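# Unload lathe shaft into bench rest, door shut

## Task

Take the finished shaft out of the lathe chuck and place it in the bench rest, level, with its thick end against the stop, and leave the lathe door shut. Only some of the rest's pockets fit this shaft. Put it down softly and move it slowly whenever it touches the lathe, because a hard set-down or a quick rub ruins it. Releasing it off to one side of a pocket's lowest point lets it slide and possibly land hard.

## Robot and tools

Robot: two FANUC CRX arms, left_arm and right_arm, each carrying a Robotiq 140 two-finger gripper and a wrist camera (cam_left_wrist, cam_right_wrist, 896x504). The fingers can fold at a hinge: grip with the outer quarter of the pads, near the tips. Gripping closer to the palm can give a loose grip on a thin shaft or a grip that later slips. Pressing the tips into a surface folds them quietly.

Frame: scene origin at table-top height, halfway between the nominal bases; +z up, +x out over the table, left_arm on the +y side. Actual bases: left_arm at (-0.053, +0.311, 0) m, right_arm at (+0.063, -0.335, 0) m, each turned slightly about z. The lathe sits behind the bases toward -x, chuck facing +y. The door slides along its front and does not stop for an arm in its path. The chip pan counts as outside the work area.

Row layout, used by both execute_actions and move: one flat list of 18 numbers, each in [-1, 1]. The first 9 are for left_arm and the last 9 for right_arm. Each group of 9 is: six joint numbers (waist, shoulder, elbow, forearm roll, wrist pitch, wrist roll), then gripper position, force_limit and speed. The joint numbers are scaled offsets, not poses. They are measured from the Joint targets shown when the call begins, not from the previous row. 1.0 equals 2.204 rad for waist and shoulder, 2.644 rad for elbow, and 3.305 rad for the three wrist joints. Sending 0 keeps the joint where it is commanded. Repeating an offset in a later call moves the joint further. Joint ranges (rad): waist ±3.491, shoulder ±3.140, elbow -1.187 to 4.328, forearm roll ±3.316, wrist pitch ±3.140, wrist roll ±3.927. Asking more than 0.010 rad beyond a range gets the call refused.

Gripper numbers are absolute commands. position: +1 is fully open (140 mm), about -0.8 is where the pads meet, and -1 closes until blocked. force_limit: -1 gives about 14 N and +1 about 58 N on a slow close. Faster closes squeeze harder. speed: -1 is about 30 mm/s and +1 about 250 mm/s. Both force_limit and speed start at +1. To leave a gripper unchanged, repeat its last three numbers, because a 0 is a real command.

execute_actions: takes actions, a list holding one action or none, and optionally cameras. An action may have rows (1 to 15 rows, one per 1/30 s step), steps (1 to 450, default 15, at least the number of rows), until, and a lathe command. After the rows end, the arms keep heading for the last row. The lathe command is {"lathe": {"door": "open"|"shut", "chuck": "clamp"|"open"}} or {"lathe": {"stop": true}}. until reads only lathe fields: door_state, chuck_state, seat_state and refusals. Give a word, or a pair like [">=", n] with =, !=, <, <=, > or >=. It ends the action early but does not halt the arms. An empty actions list returns the state and all camera images.

move: target is one 18-number row, or up to 15 rows, all measured from the same starting Joint targets. The joints move together along a joint-space path, so the hand moves along a curve. speed is in rad/s for the joint with the longest travel (0.01 to 3.92, default 0.5). blend (rad) rounds the corners between listed targets. stop_force (12 to 80 N) ends an arm's path when it meets resistance; use it with a low speed. zero re-zeroes that reading. blocking=false returns early; after that, call wait or stop. The result adds a move: line with done, off_target, moving, held or fault. There is no collision avoidance.

wait: seconds from 0 to 10, while the arms hold their commands. stop: brakes a running move. zoom_image: camera plus region [x0,y0,x1,y1] in pixels, at most 504 square. read_manual: licence text only. finished_scene: scene number; it cannot be undone.

Results: end_effector_position (m, the point between closed pads; fingertips reach about 33 mm past it) and end_effector_quat_wxyz in the scene frame, accurate to a few cm. The fingers point along gripper +z and close along its y axis. Joint positions, velocities and targets are given in rad. Gripper object_status: 0 moving, 1 blocked while opening, 2 blocked while closing (means holding), 3 reached the command. position_measured is in counts: 3 is open, 230 is pads touching. Flange force is an approximate external force in the gripper axes. Wrist depth gives 7x7 median distances. The lathe reports door_state (shut/open/between), chuck_state (open/clamped/closed_empty/between) and seat_state (home/open). Warning lines include joint sent to its limit, joint command not followed (the clearance check between arms), MOTOR HOT and faults.

Avoid the following. A contact force of 150 N or joint overload stops the arm for 10 s. Overheating brakes the arm for 30 to 60 s, so do not hold loads stretched out. Do not let the arms collide or press on each other. Do not drop the shaft or release it while it is moving or off-centre in a pocket. Do not rub it fast against the chuck or jaws. Do not close the door onto an arm. Do not knock anything off the table. Open the chuck only once the shaft is firmly gripped.

Each tool is called after "Call:" as name([rows], argument=value, ...), one row to a line, values as JSON.

## Session

Call:
execute_actions(actions=[])

Scene clock: 0.00 s.
left_arm: end_effector_position=(+0.6573, +0.5364, +0.1100) position_measured=3 object_status=3 end_effector_quat_wxyz=(-0.149, -0.364, +0.750, -0.532) | right_arm: end_effector_position=(+0.6490, -0.4668, +0.1751) position_measured=3 object_status=3 end_effector_quat_wxyz=(-0.288, -0.321, +0.891, -0.141)
Joint positions: left_arm=[0.812 1.419 1.177 0.983 -1.999 -1.346] | right_arm=[0.228 0.803 0.664 0.383 -1.966 -1.025]
Joint velocities: within noise
Flange force (N): no reading
Wrist depth (mm): cam_left_wrist=[4240 - - 452 348 275 - / 4549 - 6102 417 322 254 - / - - 587 372 318 - - / - - - 312 - 128 - / - 103 - 300 - 128 96 / - 2502 - - - - - / - - - - - - -] | cam_right_wrist=[1406 1390 1447 387 - 359 364 / 1338 1324 359 371 - 353 - / 1270 365 - 346 - 331 - / 1221 119 - - - 128 - / - 103 - - 311 303 101 / - - - 297 298 291 - / - - - - - 291 -]
Joint targets: left_arm=[0.812 1.419 1.177 0.983 -1.999 -1.346] | right_arm=[0.228 0.803 0.664 0.383 -1.966 -1.025]
Tool commands: left_gripper/position=+1.0 left_gripper/force_limit=+1.0 left_gripper/speed=+1.0 right_gripper/position=+1.0 right_gripper/force_limit=+1.0 right_gripper/speed=+1.0
lathe: door_state=shut chuck_state=clamped seat_state=home

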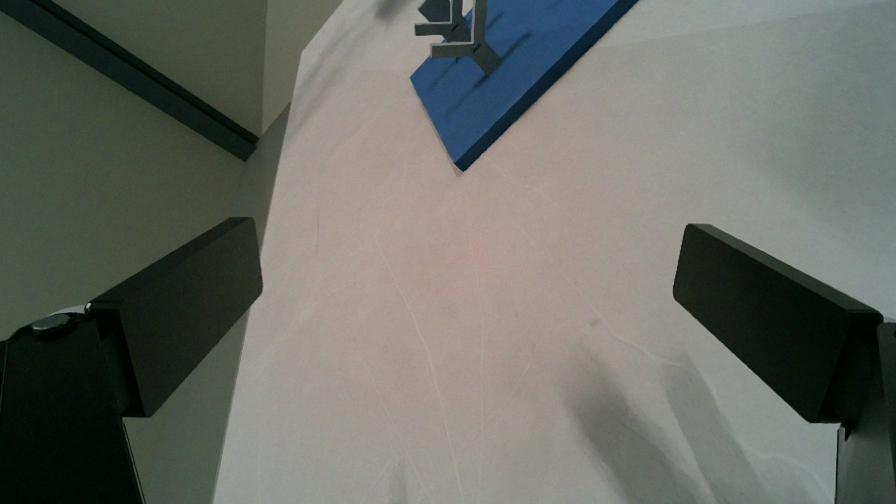

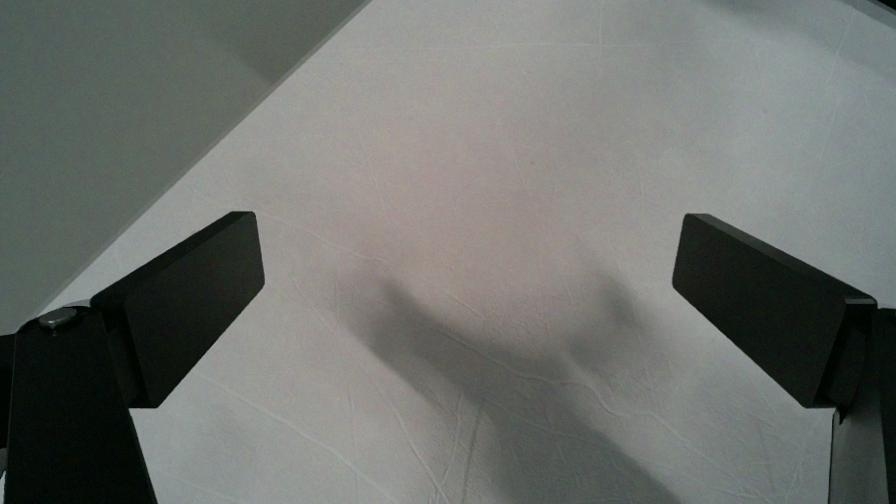

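Call:
move([
  [-0.3398,-0.4846,-0.1902,-0.2974,0.0318,-0.0681,1,1,1,0,-0.591,0.0893,-0.1159,-0.0103,0.785,1,1,1],
  [-0.3398,-0.4846,-0.1902,-0.2974,0.0318,-0.0681,1,1,1,-1,-0.591,0.0893,-0.1159,-0.0103,0.785,1,1,1],
], speed=[1.0,1.0], blend=[0.2,0], cameras=["all"])

Call:
execute_actions([
  {"lathe":{"door":"open"},"steps":1},
])

Call:
move(target=[0,0,0,0,0,0,1,1,1,-0.5145,0,0,0,0,0,1,1,1], speed=0.7, cameras=["all"])

Scene clock: 41.33 s.
left_arm: end_effector_position=(+0.5000, +0.2007, +0.3501) position_measured=3 object_status=3 end_effector_quat_wxyz=(+0.000, -0.017, +1.000, +0.000) | right_arm: end_effector_position=(-0.1277, -0.4353, +0.7673) position_measured=3 object_status=3 end_effector_quat_wxyz=(-0.393, -0.475, +0.746, -0.251)
Joint positions: left_arm=[0.064 0.351 0.674 0 -1.894 -1.571] | right_arm=[-1.976 -0.499 0.901 0 -2 1.57]
Flange force (N): left_arm=[-3.0 2.4 1.1] | right_arm=no reading
Wrist depth (mm): cam_left_wrist=[- - 429 431 425 - - / - - 453 450 445 - - / - 475 477 473 467 - - / - - - 499 501 128 - / - 103 - 516 544 120 95 / - 97 - - 579 - - / - 591 613 - - - -] | cam_right_wrist=[2781 3168 3128 - - - - / 2750 2781 3128 3090 - 451 - / 2503 2339 2234 2296 829 - - / 2157 119 1971 2215 - 128 - / - 110 1868 1827 - - 101 / - 1646 1680 1702 - - - / - 1499 1508 1526 1375 616 -]
Joint targets: left_arm=[0.064 0.351 0.674 0.000 -1.894 -1.571] | right_arm=[-1.976 -0.499 0.901 0.000 -2.000 1.570]
lathe: door_state=shut chuck_state=clamped seat_state=home
move: done

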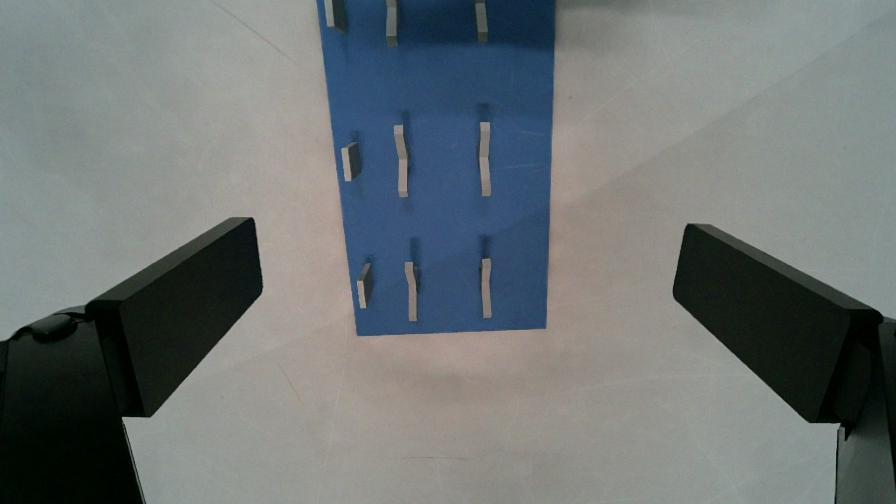

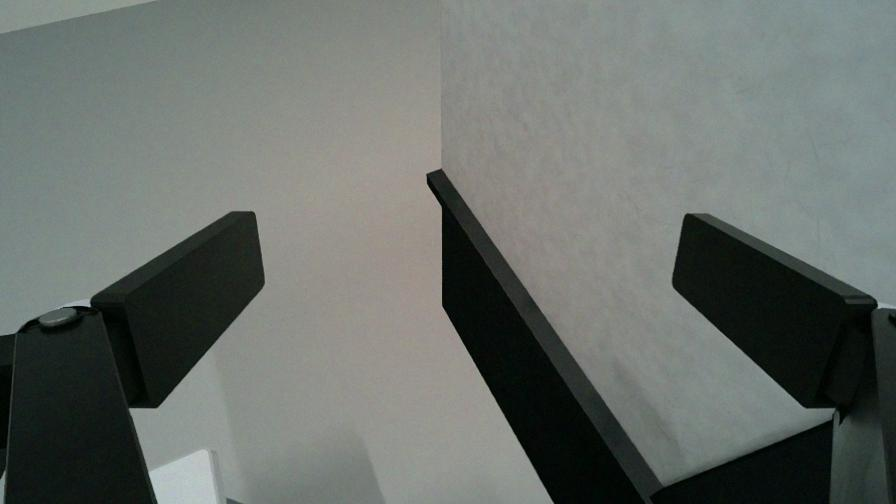

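Scene clock: 41.57 s.
left_arm: end_effector_position=(+0.5000, +0.2007, +0.3501) position_measured=3 object_status=3 end_effector_quat_wxyz=(+0.000, -0.017, +1.000, +0.000) | right_arm: end_effector_position=(-0.1277, -0.4353, +0.7673) position_measured=3 object_status=3 end_effector_quat_wxyz=(-0.393, -0.475, +0.746, -0.251)
Joint positions: left_arm=[0.064 0.351 0.674 0 -1.894 -1.571] | right_arm=[-1.976 -0.499 0.901 0 -2 1.57]
Flange force (N): left_arm=[-4.4 1.8 -0.1] | right_arm=no reading
Wrist depth (mm): cam_left_wrist=[- - 425 429 428 - - / - - 453 450 460 - - / - - 480 473 475 - - / - - - 500 494 129 - / - 111 - 523 - 120 96 / - 96 - - - - - / - - - - - - -] | cam_right_wrist=[3128 3208 2944 3090 513 428 - / 2844 2720 2720 948 - - - / 2296 2383 2454 2554 - - - / 2068 120 2103 1925 789 128 379 / - 110 1882 1910 878 - 101 / - 1680 1714 1680 1088 - - / - 1490 1564 1526 1277 637 -]
Joint targets: left_arm=[0.064 0.351 0.674 0.000 -1.894 -1.571] | right_arm=[-1.976 -0.499 0.901 0.000 -2.000 1.570]
Tool commands: left_gripper/position=+1.0 left_gripper/force_limit=+1.0 left_gripper/speed=+1.0 right_gripper/position=+1.0 right_gripper/force_limit=+1.0 right_gripper/speed=+1.0
lathe: door_state=between chuck_state=clamped seat_state=home

Scene clock: 43.73 s.
left_arm: end_effector_position=(+0.5000, +0.2007, +0.3501) position_measured=3 object_status=3 end_effector_quat_wxyz=(+0.000, -0.017, +1.000, +0.000) | right_arm: end_effector_position=(-0.1087, -0.2052, +0.7673) position_measured=3 object_status=3 end_effector_quat_wxyz=(-0.466, +0.000, +0.885, +0.000)
Joint positions: left_arm=[0.064 0.351 0.674 0 -1.894 -1.571] | right_arm=[-3.109 -0.499 0.901 0 -2 1.57]
Flange force (N): left_arm=[-3.4 2.6 0.9] | right_arm=no reading
Wrist depth (mm): cam_left_wrist=[- 434 429 425 442 - - / - - 444 448 457 - - / 493 - 498 471 469 - - / - - - 498 514 128 - / - 103 - 518 531 128 95 / - 96 586 - - - - / - - - - 627 667 -] | cam_right_wrist=[492 - 436 1132 1159 1102 - / 508 557 529 815 1297 1175 1233 / - 630 613 843 1353 1197 1197 / - 119 782 1283 1264 136 878 / - 103 891 884 - 137 101 / - 1472 1447 1517 1604 1702 - / - 1545 1554 1554 1545 1604 -]
Joint targets: left_arm=[0.064 0.351 0.674 0.000 -1.894 -1.571] | right_arm=[-3.109 -0.499 0.901 0.000 -2.000 1.570]
lathe: door_state=open chuck_state=clamped seat_state=home
move: done

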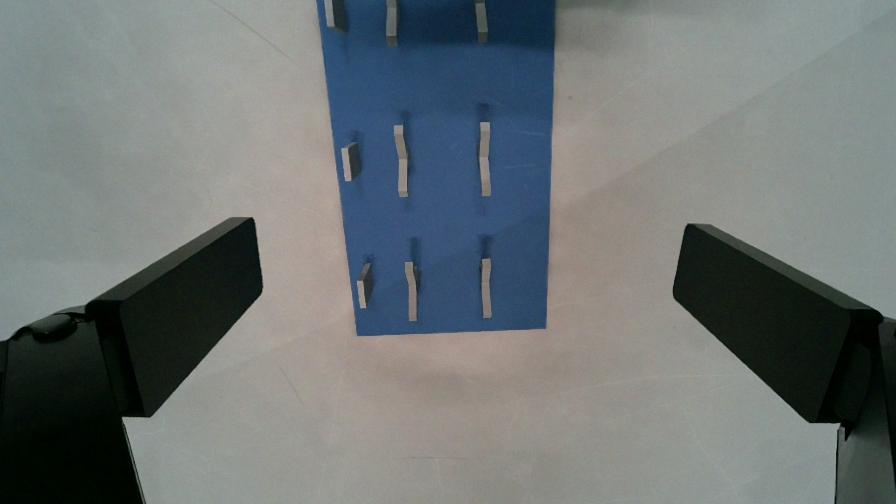

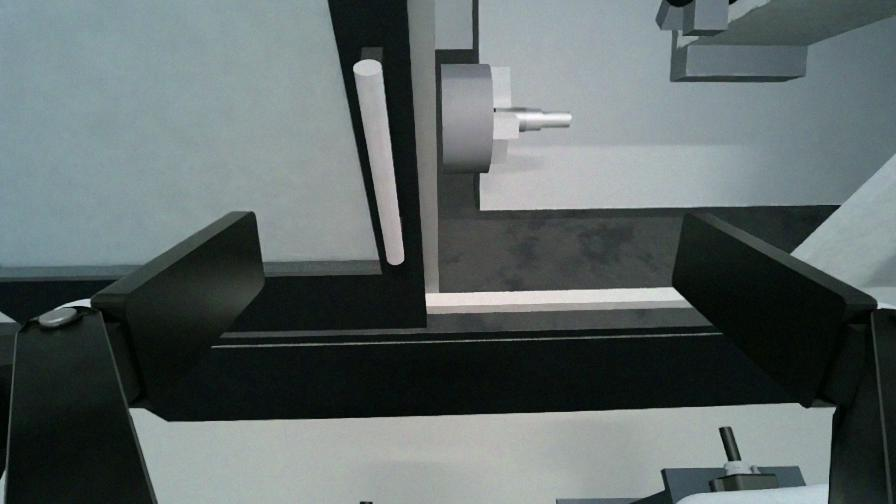

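Call:
zoom_image(camera="cam_right_wrist", region=[400, 30, 620, 210])

Call:
zoom_image(camera="cam_left_wrist", region=[310, 0, 570, 340])

Scaled by 2.291 from the camera's 896x504 image, which has a finer 1280x720 frame.

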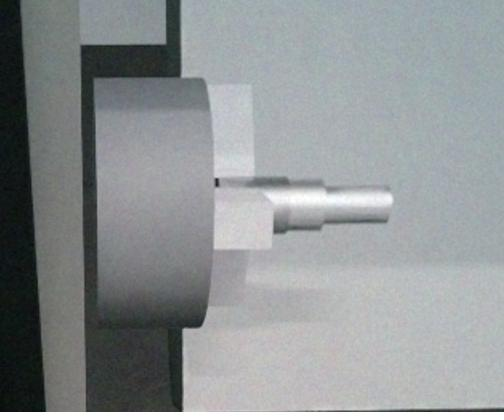

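Scaled by 1.482 from the camera's 896x504 image, which has a finer 1280x720 frame.

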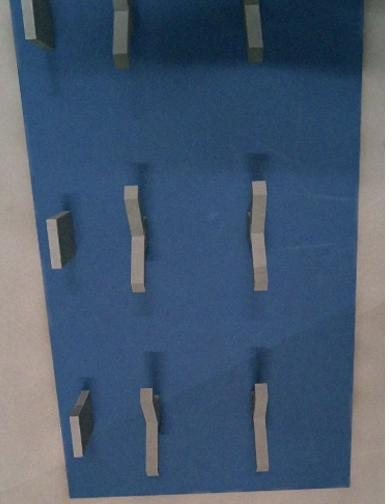

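Call:
move(target=[0.3485,0.2554,-0.1324,0.2551,-0.0372,0.2121,1,1,1,0,0,0,0,0,0,1,1,1], speed=0.8, cameras=["all"])

Call:
zoom_image(camera="cam_left_wrist", region=[250, 150, 650, 375])

Scene clock: 116.17 s.
left_arm: end_effector_position=(+0.5219, +0.4364, +0.1848) position_measured=3 object_status=3 end_effector_quat_wxyz=(+0.430, +0.563, -0.559, +0.431) | right_arm: end_effector_position=(-0.1087, -0.2052, +0.7673) position_measured=3 object_status=3 end_effector_quat_wxyz=(-0.466, +0.000, +0.885, +0.000)
Joint positions: left_arm=[0.831 0.914 0.324 0.843 -2.017 -0.87] | right_arm=[-3.109 -0.499 0.901 0 -2 1.57]
Flange force (N): left_arm=[-3.5 -0.1 -3.3] | right_arm=no reading
Wrist depth (mm): cam_left_wrist=[- - - - - 695 1056 / 3249 - - 970 1097 826 - / 2978 - 585 517 - - - / 461 141 430 422 442 128 - / - 103 367 371 375 127 96 / - 96 - - 335 - - / - - - 286 - - -] | cam_right_wrist=[- 482 437 1175 1069 1122 952 / 539 537 497 807 1227 - 1192 / - 619 - 851 1283 1192 1290 / - 119 787 802 - 128 - / - 103 875 989 - 137 101 / - 1406 1481 1464 1813 1545 - / - 1554 1526 1554 1636 - -]
Joint targets: left_arm=[0.832 0.914 0.324 0.843 -2.017 -0.870] | right_arm=[-3.109 -0.499 0.901 0.000 -2.000 1.570]
lathe: door_state=open chuck_state=clamped seat_state=home
move: done

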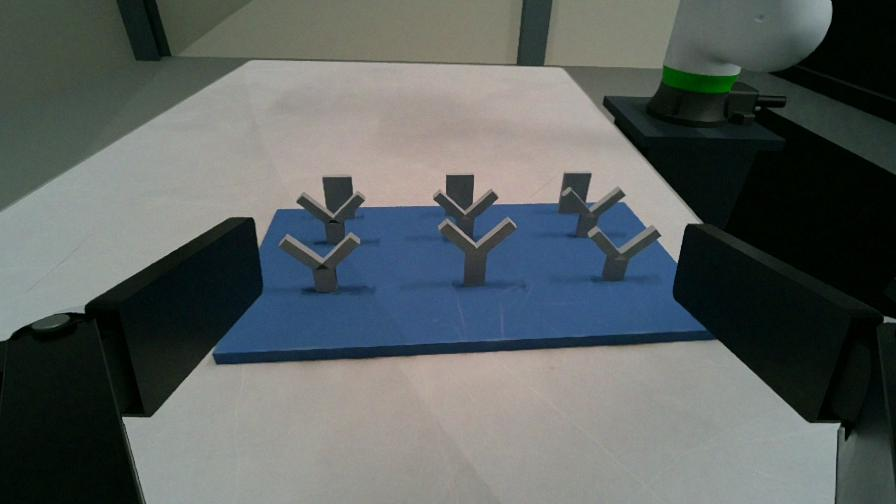

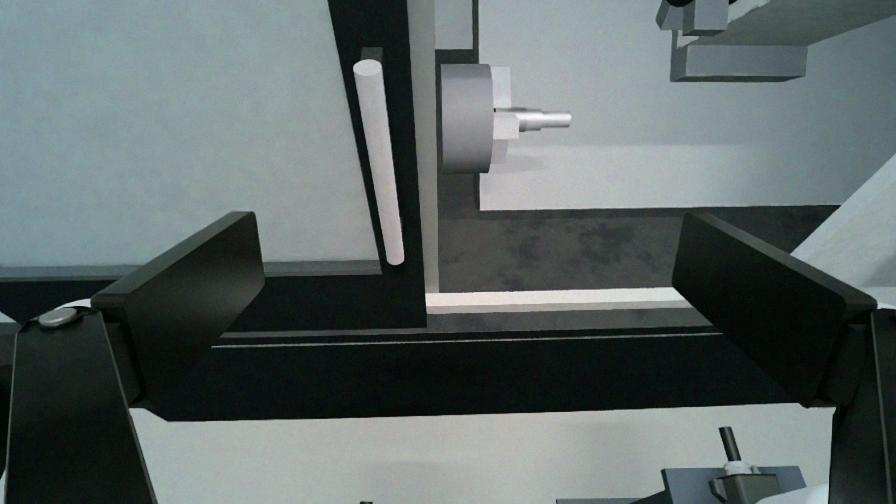

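Scaled by 1.260 from the camera's 896x504 image, which has a finer 1280x720 frame.

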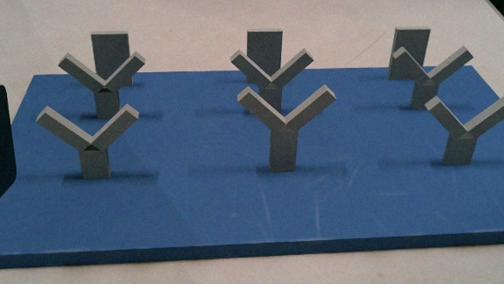

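Call:
zoom_image(camera="cam_left_wrist", region=[270, 160, 390, 300])

Call:
zoom_image(camera="cam_left_wrist", region=[420, 160, 540, 300])

Call:
zoom_image(camera="cam_left_wrist", region=[550, 160, 670, 300])

Call:
zoom_image(camera="cam_right_wrist", region=[430, 60, 600, 190])

Scaled by 3.600 from the camera's 896x504 image, which has a finer 1280x720 frame.

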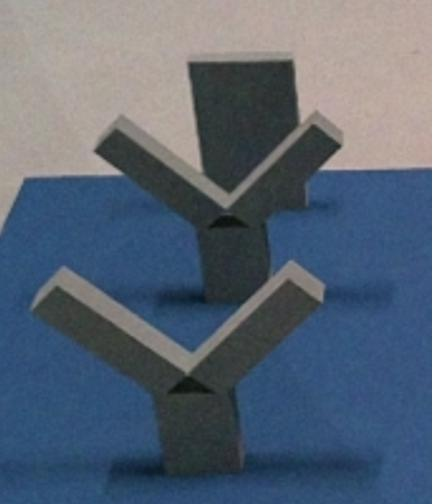

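Scaled by 3.600 from the camera's 896x504 image, which has a finer 1280x720 frame.

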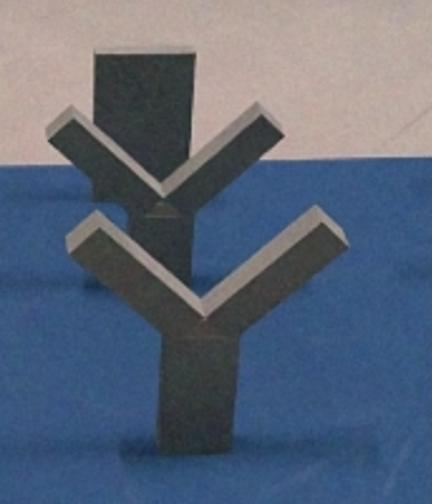

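Scaled by 3.600 from the camera's 896x504 image, which has a finer 1280x720 frame.

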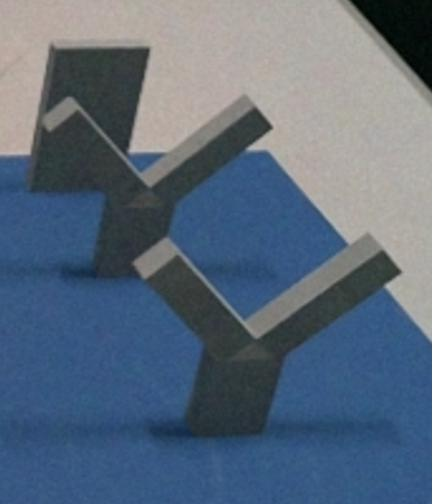

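Scaled by 2.965 from the camera's 896x504 image, which has a finer 1280x720 frame.

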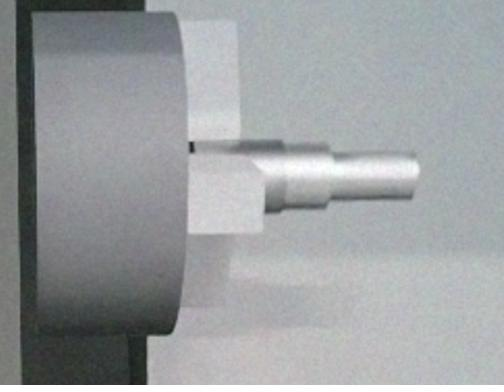

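Call:
move(target=[-0.0095,-0.1833,0.4939,-0.0263,0.4832,0.4871,1,1,1,0,0,0,0,0.1362,0,1,1,1], speed=0.8, cameras=["cam_right_wrist"])

Scene clock: 142.23 s.
left_arm: end_effector_position=(+0.4701, +0.5569, +1.2158) position_measured=3 object_status=3 end_effector_quat_wxyz=(-0.353, +0.392, -0.004, +0.850) | right_arm: end_effector_position=(-0.1670, -0.2052, +0.9154) position_measured=3 object_status=3 end_effector_quat_wxyz=(+0.652, +0.000, -0.758, +0.000)
Joint positions: left_arm=[0.811 0.51 1.63 0.756 -0.42 0.74] | right_arm=[-3.109 -0.499 0.901 0 -1.55 1.57]
Flange force (N): no reading
Wrist depth (mm): cam_left_wrist=[- - 4169 - 5003 - - / 5559 - 4240 - - 3249 2527 / - - - 4549 - 2978 2690 / - - - 4389 - 148 - / - 103 6102 - 3849 128 96 / - 96 3971 - 3381 - - / - 3089 4035 - 3014 2909 -] | cam_right_wrist=[364 369 371 407 - 412 - / 391 393 398 1636 - 468 1009 / 408 420 424 - 1290 974 1414 / - 120 454 515 - 135 1324 / - 96 515 869 - - 101 / - - 587 887 - 1270 - / - 664 675 715 1368 - -]
Joint targets: left_arm=[0.811 0.510 1.630 0.756 -0.420 0.740] | right_arm=[-3.109 -0.499 0.901 0.000 -1.550 1.570]
lathe: door_state=open chuck_state=clamped seat_state=home
move: done
Images, in order (width x height): cam_right_wrist 896x504.

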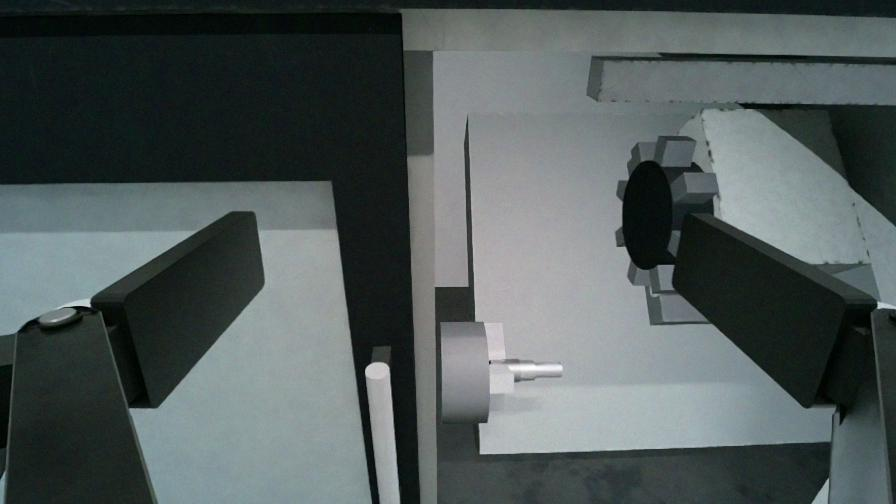

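Call:
move([
  [-0.0086,-0.0953,0.2534,-0.0263,0.6112,0.4856,1,1,1,0,0,0,0,0,0,1,1,1],
  [-0.0086,-0.1806,0.4947,-0.0263,0.4811,0.4856,1,1,1,0,0,0,0,0,0,1,1,1],
], speed=[0.9,0.6], blend=[0.1,0], cameras=["all"])

Scene clock: 161.00 s.
left_arm: end_effector_position=(-0.5567, -0.0298, +0.4472) position_measured=3 object_status=3 end_effector_quat_wxyz=(-0.330, +0.626, +0.625, -0.329) | right_arm: end_effector_position=(-0.1670, -0.2052, +0.9154) position_measured=3 object_status=3 end_effector_quat_wxyz=(+0.652, +0.000, -0.758, +0.000)
Joint positions: left_arm=[0.792 0.112 2.938 0.669 1.17 2.345] | right_arm=[-3.109 -0.499 0.901 0 -1.55 1.57]
Flange force (N): left_arm=[4.4 7.7 -2.0] | right_arm=no reading
Wrist depth (mm): cam_left_wrist=[- - - - - 601 - / 747 - 697 630 - - - / - - - 380 - - 491 / - - 423 393 439 128 - / - 103 353 325 346 120 96 / - 96 - 341 358 - - / - - - - - 339 -] | cam_right_wrist=[362 366 369 - 410 416 421 / 389 393 400 - 1472 465 468 / 414 420 429 1258 1535 966 1093 / - 120 475 1270 - 128 952 / - 96 569 875 - - 101 / - - 577 884 512 345 - / - - - 635 370 318 -]
Joint targets: left_arm=[0.792 0.112 2.938 0.669 1.170 2.345] | right_arm=[-3.109 -0.499 0.901 0.000 -1.550 1.570]
lathe: door_state=open chuck_state=clamped seat_state=home
move: done

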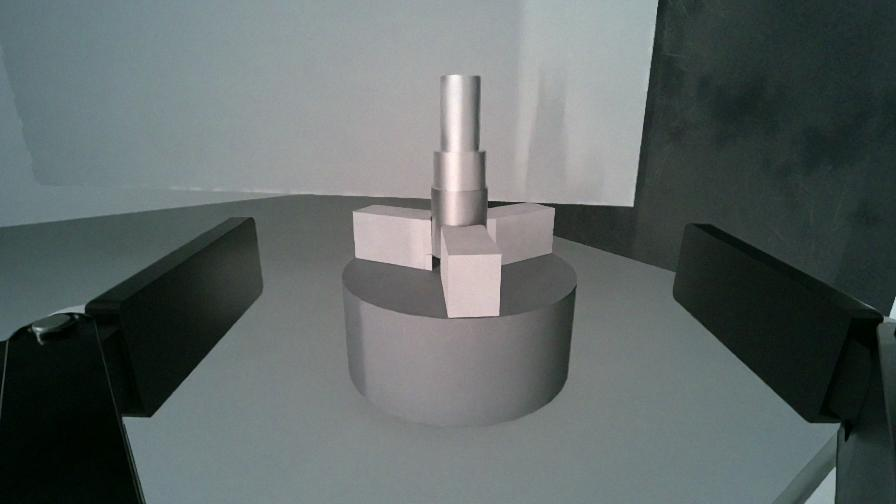

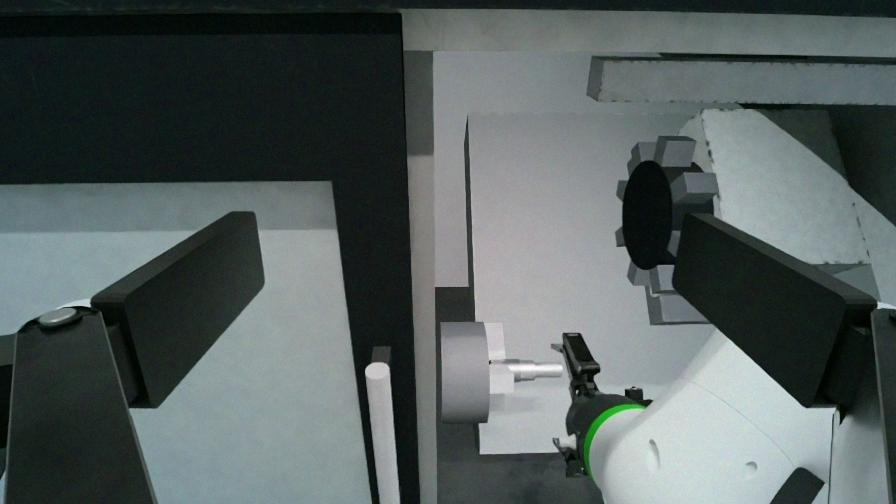

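Call:
move(target=[-0.0664,-0.0774,0.0034,-0.011,-0.0696,0.0021,1,1,1,0,0,0,0,0,0,1,1,1], speed=0.15, cameras=["all"])

Call:
zoom_image(camera="cam_left_wrist", region=[380, 0, 560, 240])

Call:
zoom_image(camera="cam_right_wrist", region=[430, 310, 640, 480])

Scene clock: 189.00 s.
left_arm: end_effector_position=(-0.6618, -0.0402, +0.3745) position_measured=3 object_status=3 end_effector_quat_wxyz=(-0.330, +0.626, +0.626, -0.329) | right_arm: end_effector_position=(-0.1670, -0.2052, +0.9154) position_measured=3 object_status=3 end_effector_quat_wxyz=(+0.652, +0.000, -0.758, +0.000)
Joint positions: left_arm=[0.645 -0.059 2.947 0.633 0.94 2.352] | right_arm=[-3.109 -0.499 0.901 0 -1.55 1.57]
Flange force (N): left_arm=[6.0 7.5 -4.3] | right_arm=no reading
Wrist depth (mm): cam_left_wrist=[- - 522 242 466 - 456 / - - 510 240 - - 476 / - - - 249 491 - - / - - 301 259 321 132 481 / - 103 295 224 278 120 96 / - 97 234 194 222 - - / - - 221 201 212 - -] | cam_right_wrist=[363 367 371 403 407 421 408 / 389 393 397 - - - - / 418 422 425 448 1375 1112 - / 488 120 479 - - 128 937 / - 96 537 891 - 459 101 / - - 645 881 477 445 - / - - 682 609 456 1277 -]
Joint targets: left_arm=[0.645 -0.059 2.947 0.633 0.940 2.352] | right_arm=[-3.109 -0.499 0.901 0.000 -1.550 1.570]
lathe: door_state=open chuck_state=clamped seat_state=home
move: done

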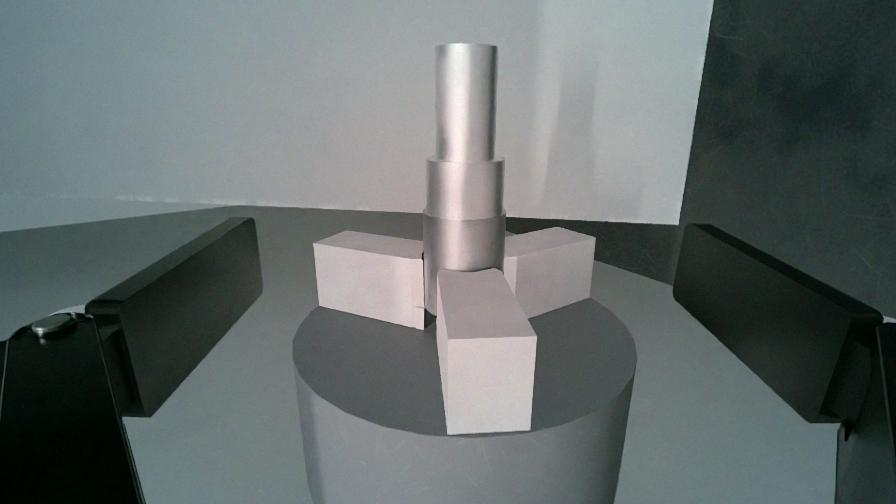

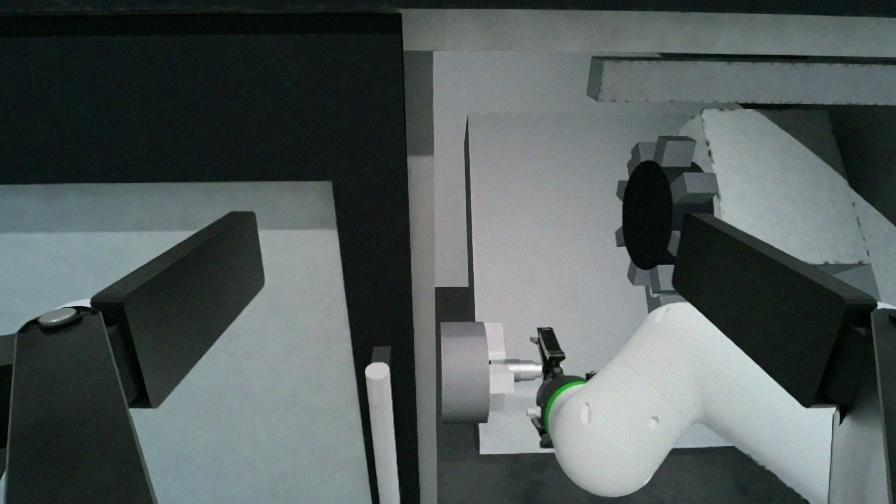

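Scaled by 2.100 from the camera's 896x504 image, which has a finer 1280x720 frame.

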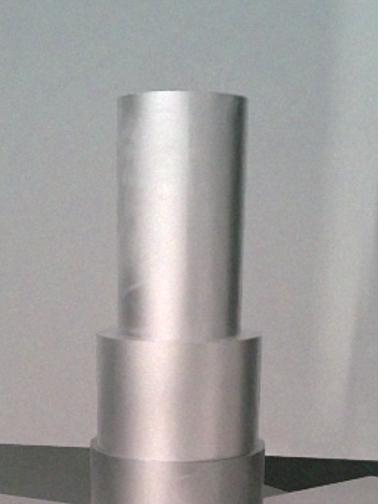

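Scaled by 2.400 from the camera's 896x504 image, which has a finer 1280x720 frame.

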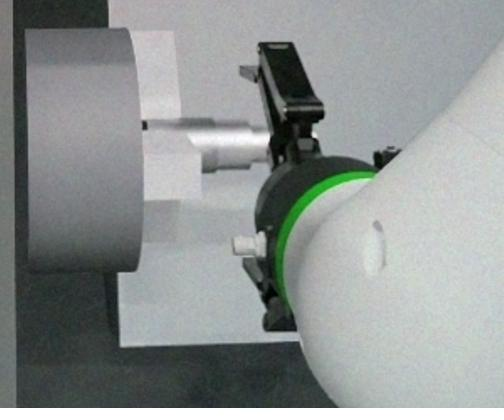

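Call:
move(target=[-0.0315,-0.0520,-0.0081,-0.0023,-0.0352,0.0003,1,1,1,0,0,0,0,0,0,1,1,1], speed=0.1, cameras=["all"])

Call:
zoom_image(camera="cam_left_wrist", region=[220, 0, 720, 400])

Scene clock: 206.83 s.
left_arm: end_effector_position=(-0.7219, -0.0405, +0.3293) position_measured=3 object_status=3 end_effector_quat_wxyz=(-0.329, +0.626, +0.625, -0.329) | right_arm: end_effector_position=(-0.1670, -0.2052, +0.9154) position_measured=3 object_status=3 end_effector_quat_wxyz=(+0.652, +0.000, -0.758, +0.000)
Joint positions: left_arm=[0.576 -0.173 2.926 0.625 0.824 2.353] | right_arm=[-3.109 -0.499 0.901 0 -1.55 1.57]
Flange force (N): left_arm=[4.3 7.7 -5.2] | right_arm=no reading
Wrist depth (mm): cam_left_wrist=[487 468 426 161 398 383 - / 511 495 451 168 416 474 - / - 507 491 173 425 422 434 / - - - 179 267 128 434 / - 103 225 185 231 120 96 / - 96 224 149 222 - - / - - 179 124 180 178 -] | cam_right_wrist=[364 369 369 400 - 426 451 / 390 394 397 1554 - - 466 / 417 420 426 1422 1430 1065 - / - 120 485 - 1414 128 917 / - 110 531 903 787 519 101 / - 606 619 884 539 499 - / - 691 678 648 546 1251 -]
Joint targets: left_arm=[0.576 -0.173 2.926 0.625 0.824 2.353] | right_arm=[-3.109 -0.499 0.901 0.000 -1.550 1.570]
lathe: door_state=open chuck_state=clamped seat_state=home
move: done

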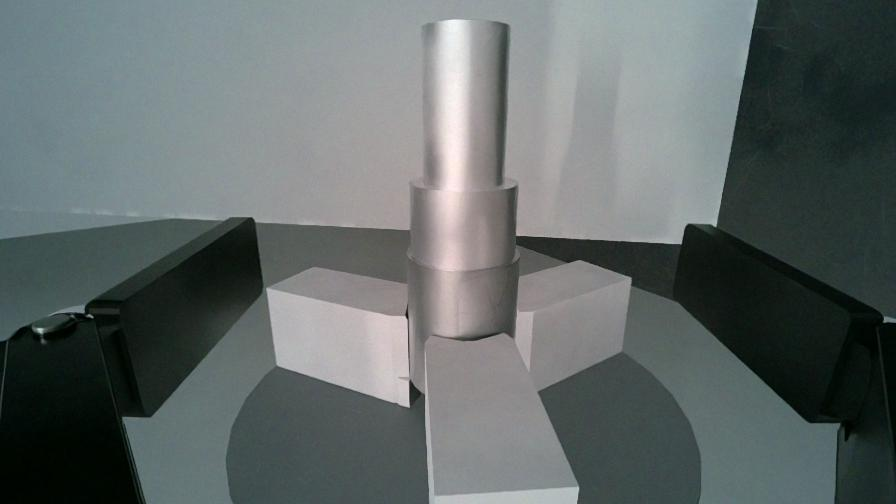

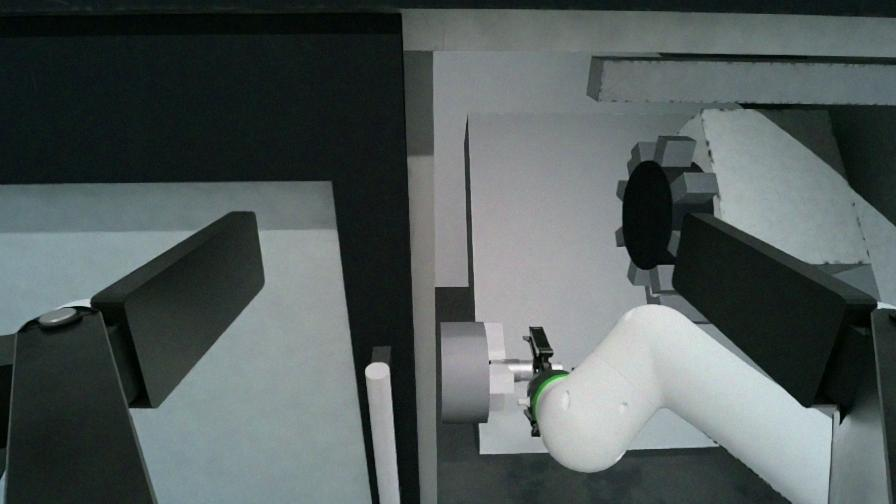

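Scaled by 1.008 from the camera's 896x504 image, which has a finer 1280x720 frame.

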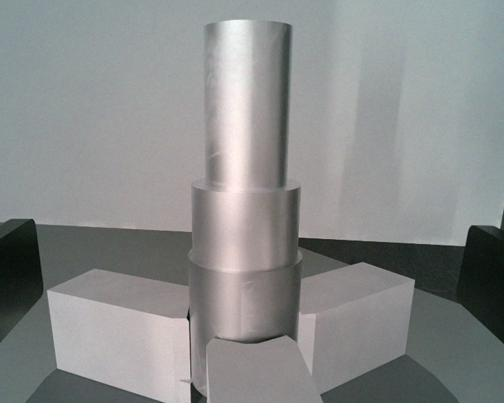

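Call:
move(target=[-0.01338,-0.02114,-0.00511,-0.00157,-0.01337,0.00236,1,1,1,0,0,0,0,0,0,1,1,1], speed=0.05, cameras=["all"])

Call:
zoom_image(camera="cam_right_wrist", region=[460, 310, 600, 450])

Scene clock: 228.60 s.
left_arm: end_effector_position=(-0.7463, -0.0379, +0.3119) position_measured=3 object_status=3 end_effector_quat_wxyz=(-0.330, +0.625, +0.626, -0.329) | right_arm: end_effector_position=(-0.1670, -0.2052, +0.9154) position_measured=3 object_status=3 end_effector_quat_wxyz=(+0.652, +0.000, -0.758, +0.000)
Joint positions: left_arm=[0.547 -0.22 2.913 0.62 0.78 2.361] | right_arm=[-3.109 -0.499 0.901 0 -1.55 1.57]
Flange force (N): left_arm=[3.1 7.6 -4.4] | right_arm=no reading
Wrist depth (mm): cam_left_wrist=[441 419 - 133 368 353 397 / - - - 138 393 363 401 / 492 477 - 146 - - - / - - - 147 - 128 - / - 103 204 153 205 120 96 / - 96 198 154 206 - - / - - 184 134 192 185 -] | cam_right_wrist=[363 369 373 386 393 409 - / 391 394 396 - 1564 452 - / 414 418 424 - 1490 913 913 / - 119 483 1303 - 128 981 / - 110 521 910 594 541 101 / - - 575 887 560 516 - / - - - 626 1277 - -]
Joint targets: left_arm=[0.547 -0.220 2.913 0.620 0.780 2.361] | right_arm=[-3.109 -0.499 0.901 0.000 -1.550 1.570]
lathe: door_state=open chuck_state=clamped seat_state=home
move: done

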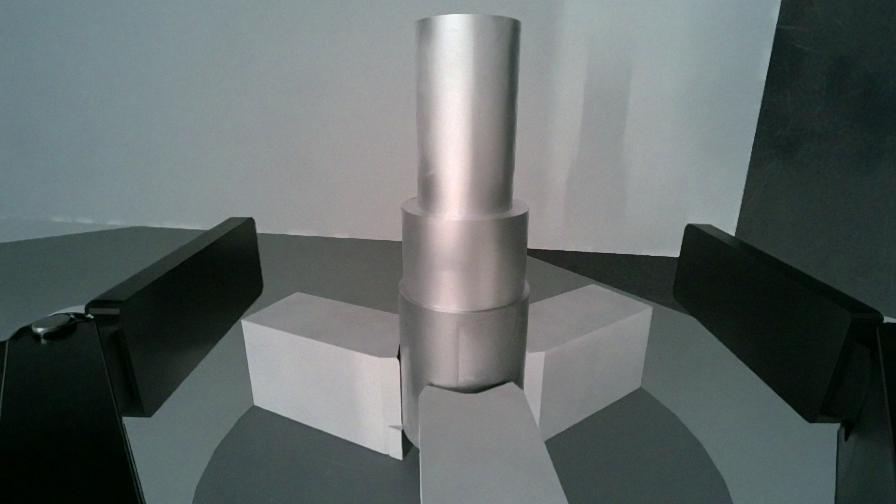

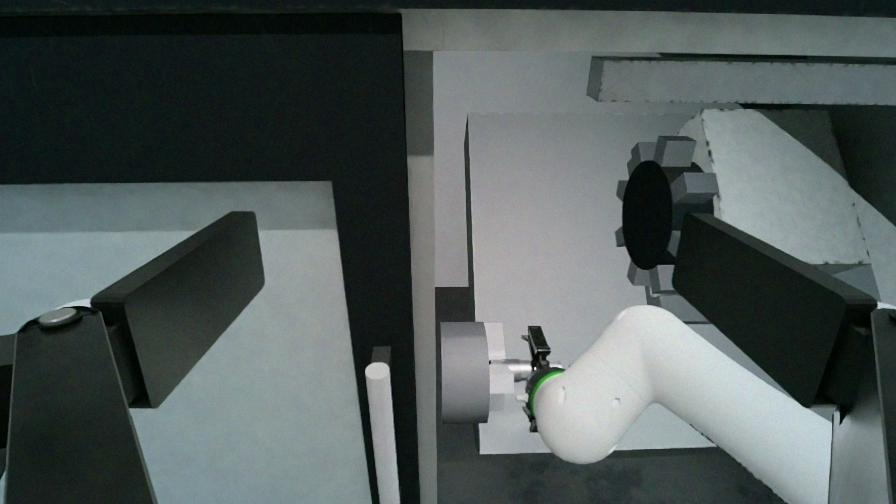

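Scaled by 3.600 from the camera's 896x504 image, which has a finer 1280x720 frame.

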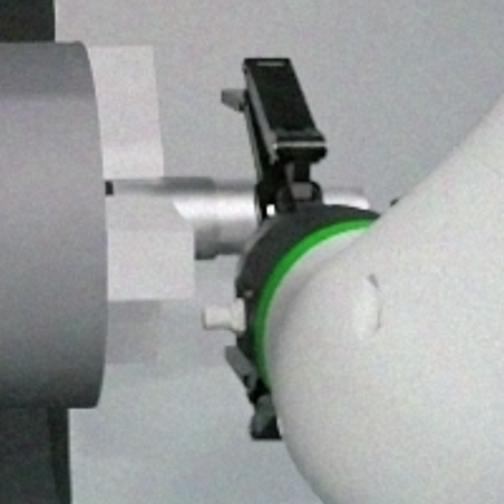

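Call:
move(target=[-0.00178,-0.00282,-0.00068,-0.0002,-0.00178,0.0003,1,1,1,0,0,0,0,0,0,1,1,1], speed=0.03)

Call:
execute_actions([
  {"rows":[[0,0,0,0,0,0,-1,0,-1,0,0,0,0,0,0,1,1,1]],"steps":165},
], cameras=["cam_left_wrist"])

Scene clock: 238.00 s.
left_arm: end_effector_position=(-0.7496, -0.0374, +0.3095) position_measured=3 object_status=3 end_effector_quat_wxyz=(-0.330, +0.625, +0.626, -0.329) | right_arm: end_effector_position=(-0.1670, -0.2052, +0.9154) position_measured=3 object_status=3 end_effector_quat_wxyz=(+0.652, +0.000, -0.758, +0.000)
Joint positions: left_arm=[0.543 -0.226 2.911 0.619 0.774 2.362] | right_arm=[-3.109 -0.499 0.901 0 -1.55 1.57]
Flange force (N): left_arm=[4.1 7.2 -6.0] | right_arm=no reading
Wrist depth (mm): cam_left_wrist=[448 426 403 129 363 348 420 / 473 457 420 135 - 368 413 / 497 477 452 141 398 386 418 / - - - 143 415 137 - / - 103 195 148 205 128 95 / - 96 193 153 197 - - / - 186 184 129 185 179 -] | cam_right_wrist=[362 368 369 340 - 412 413 / 392 393 397 - 501 - - / 422 419 424 - 1615 978 - / - 119 503 - - 137 948 / - 96 516 897 866 545 101 / - - 565 881 564 517 - / - - 676 1203 1164 1290 -]
Joint targets: left_arm=[0.543 -0.226 2.911 0.619 0.774 2.362] | right_arm=[-3.109 -0.499 0.901 0.000 -1.550 1.570]
lathe: door_state=open chuck_state=clamped seat_state=home
move: done

Scene clock: 243.70 s.
left_arm: end_effector_position=(-0.7496, -0.0374, +0.3095) position_measured=164 object_status=2 end_effector_quat_wxyz=(-0.330, +0.625, +0.626, -0.329) | right_arm: end_effector_position=(-0.1670, -0.2052, +0.9154) position_measured=3 object_status=3 end_effector_quat_wxyz=(+0.652, +0.000, -0.758, +0.000)
Joint positions: left_arm=[0.543 -0.226 2.911 0.619 0.774 2.362] | right_arm=[-3.109 -0.499 0.901 0 -1.55 1.57]
Flange force (N): left_arm=[5.1 -22.6 -20.1] | right_arm=no reading
Wrist depth (mm): cam_left_wrist=[- - - 129 366 - 398 / - - - 135 382 373 422 / - - 440 142 407 - - / - - - 142 144 398 431 / - - 93 148 124 93 434 / - - - 153 - - - / - - - 129 - - -] | cam_right_wrist=[362 368 370 400 354 419 - / 391 392 397 1636 1430 985 - / 418 423 427 1481 1414 997 - / - 119 477 - 1455 128 966 / - 103 532 903 602 546 101 / - 581 593 875 566 508 - / - - - 627 1251 1239 -]
Joint targets: left_arm=[0.543 -0.226 2.911 0.619 0.774 2.362] | right_arm=[-3.109 -0.499 0.901 0.000 -1.550 1.570]
lathe: door_state=open chuck_state=clamped seat_state=home
Images, in order (width x height): cam_left_wrist 896x504.

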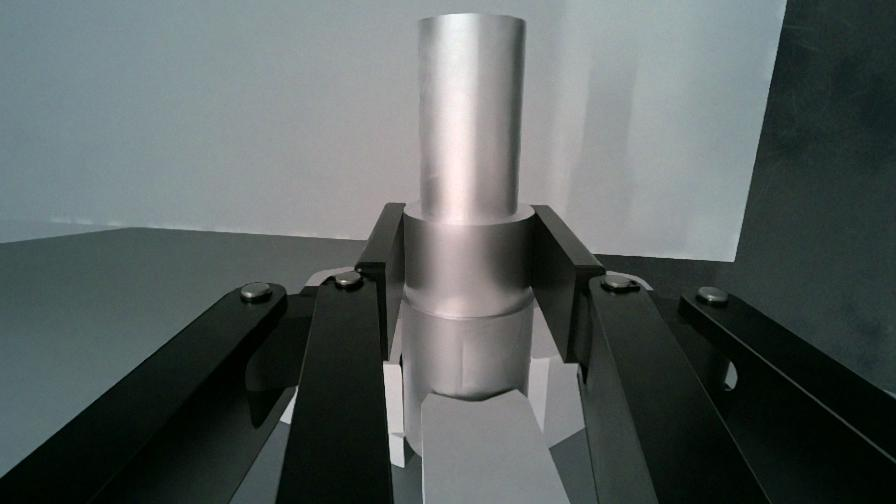

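Call:
execute_actions([
  {"rows":[[0,0,0,0,0,0,-0.98,1,-1,0,0,0,0,0,0,1,1,1]],"steps":30},
])

Call:
execute_actions([
  {"lathe":{"chuck":"open"},"steps":150,"until":{"lathe":{"chuck_state":"open"}}},
], cameras=["cam_left_wrist"])

Scene clock: 252.67 s.
left_arm: end_effector_position=(-0.7496, -0.0374, +0.3095) position_measured=165 object_status=2 end_effector_quat_wxyz=(-0.330, +0.625, +0.626, -0.329) | right_arm: end_effector_position=(-0.1670, -0.2052, +0.9154) position_measured=3 object_status=3 end_effector_quat_wxyz=(+0.652, +0.000, -0.758, +0.000)
Joint positions: left_arm=[0.543 -0.226 2.911 0.619 0.774 2.362] | right_arm=[-3.109 -0.499 0.901 0 -1.55 1.57]
Flange force (N): left_arm=[8.4 -21.5 -29.1] | right_arm=no reading
Wrist depth (mm): cam_left_wrist=[- 415 410 128 362 350 391 / 486 462 418 135 382 - 410 / - - 452 142 405 - - / - - - 142 144 540 399 / - - 93 148 124 90 431 / - - - 153 - - - / - - - 129 - - -] | cam_right_wrist=[365 370 370 371 406 - - / 392 392 400 1680 1508 - 477 / 410 416 424 1169 1438 872 - / - 119 451 538 1383 128 903 / - 96 532 903 603 544 101 / - 613 545 875 569 507 - / - 682 - 626 1197 1227 -]
Joint targets: left_arm=[0.543 -0.226 2.911 0.619 0.774 2.362] | right_arm=[-3.109 -0.499 0.901 0.000 -1.550 1.570]
lathe: door_state=open chuck_state=clamped seat_state=home

Scene clock: 253.43 s.
left_arm: end_effector_position=(-0.7496, -0.0374, +0.3093) position_measured=165 object_status=2 end_effector_quat_wxyz=(-0.330, +0.625, +0.626, -0.329) | right_arm: end_effector_position=(-0.1670, -0.2052, +0.9154) position_measured=3 object_status=3 end_effector_quat_wxyz=(+0.652, +0.000, -0.758, +0.000)
Joint positions: left_arm=[0.543 -0.226 2.911 0.619 0.774 2.362] | right_arm=[-3.109 -0.499 0.901 0 -1.55 1.57]
Flange force (N): left_arm=[3.8 7.3 -1.8] | right_arm=no reading
Wrist depth (mm): cam_left_wrist=[442 - - 129 363 347 384 / - - - 135 382 368 387 / - 482 - 142 400 392 - / 717 - - 143 149 - - / - - 93 148 124 90 - / - - - 153 - - - / - - - 129 - - -] | cam_right_wrist=[366 367 370 400 369 - 406 / 390 393 396 - 1499 1215 - / 419 414 427 2195 1430 1043 - / 491 119 448 - - 128 - / - 103 543 917 1277 543 101 / - 579 600 881 567 505 - / - - - 616 - - -]
Joint targets: left_arm=[0.543 -0.226 2.911 0.619 0.774 2.362] | right_arm=[-3.109 -0.499 0.901 0.000 -1.550 1.570]
Tool commands: left_gripper/position=-0.98 left_gripper/force_limit=+1.0 left_gripper/speed=-1.0 right_gripper/position=+1.0 right_gripper/force_limit=+1.0 right_gripper/speed=+1.0
lathe: door_state=open chuck_state=open seat_state=open
Images, in order (width x height): cam_left_wrist 896x504.

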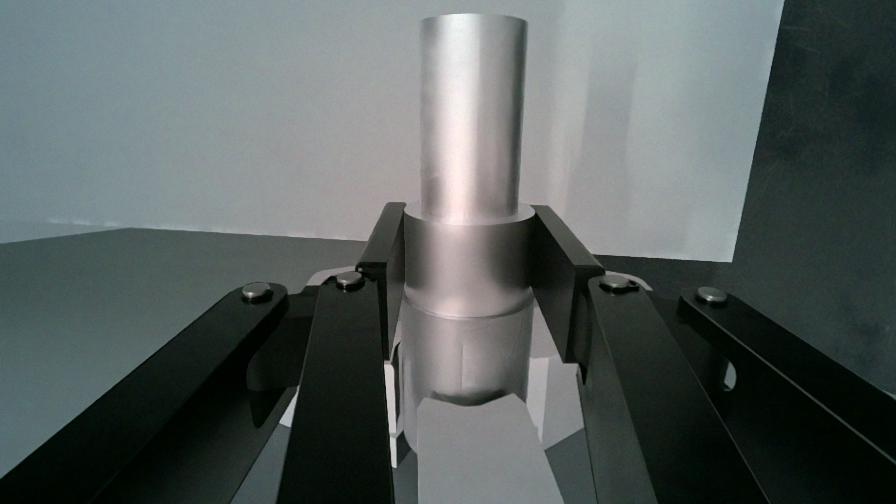

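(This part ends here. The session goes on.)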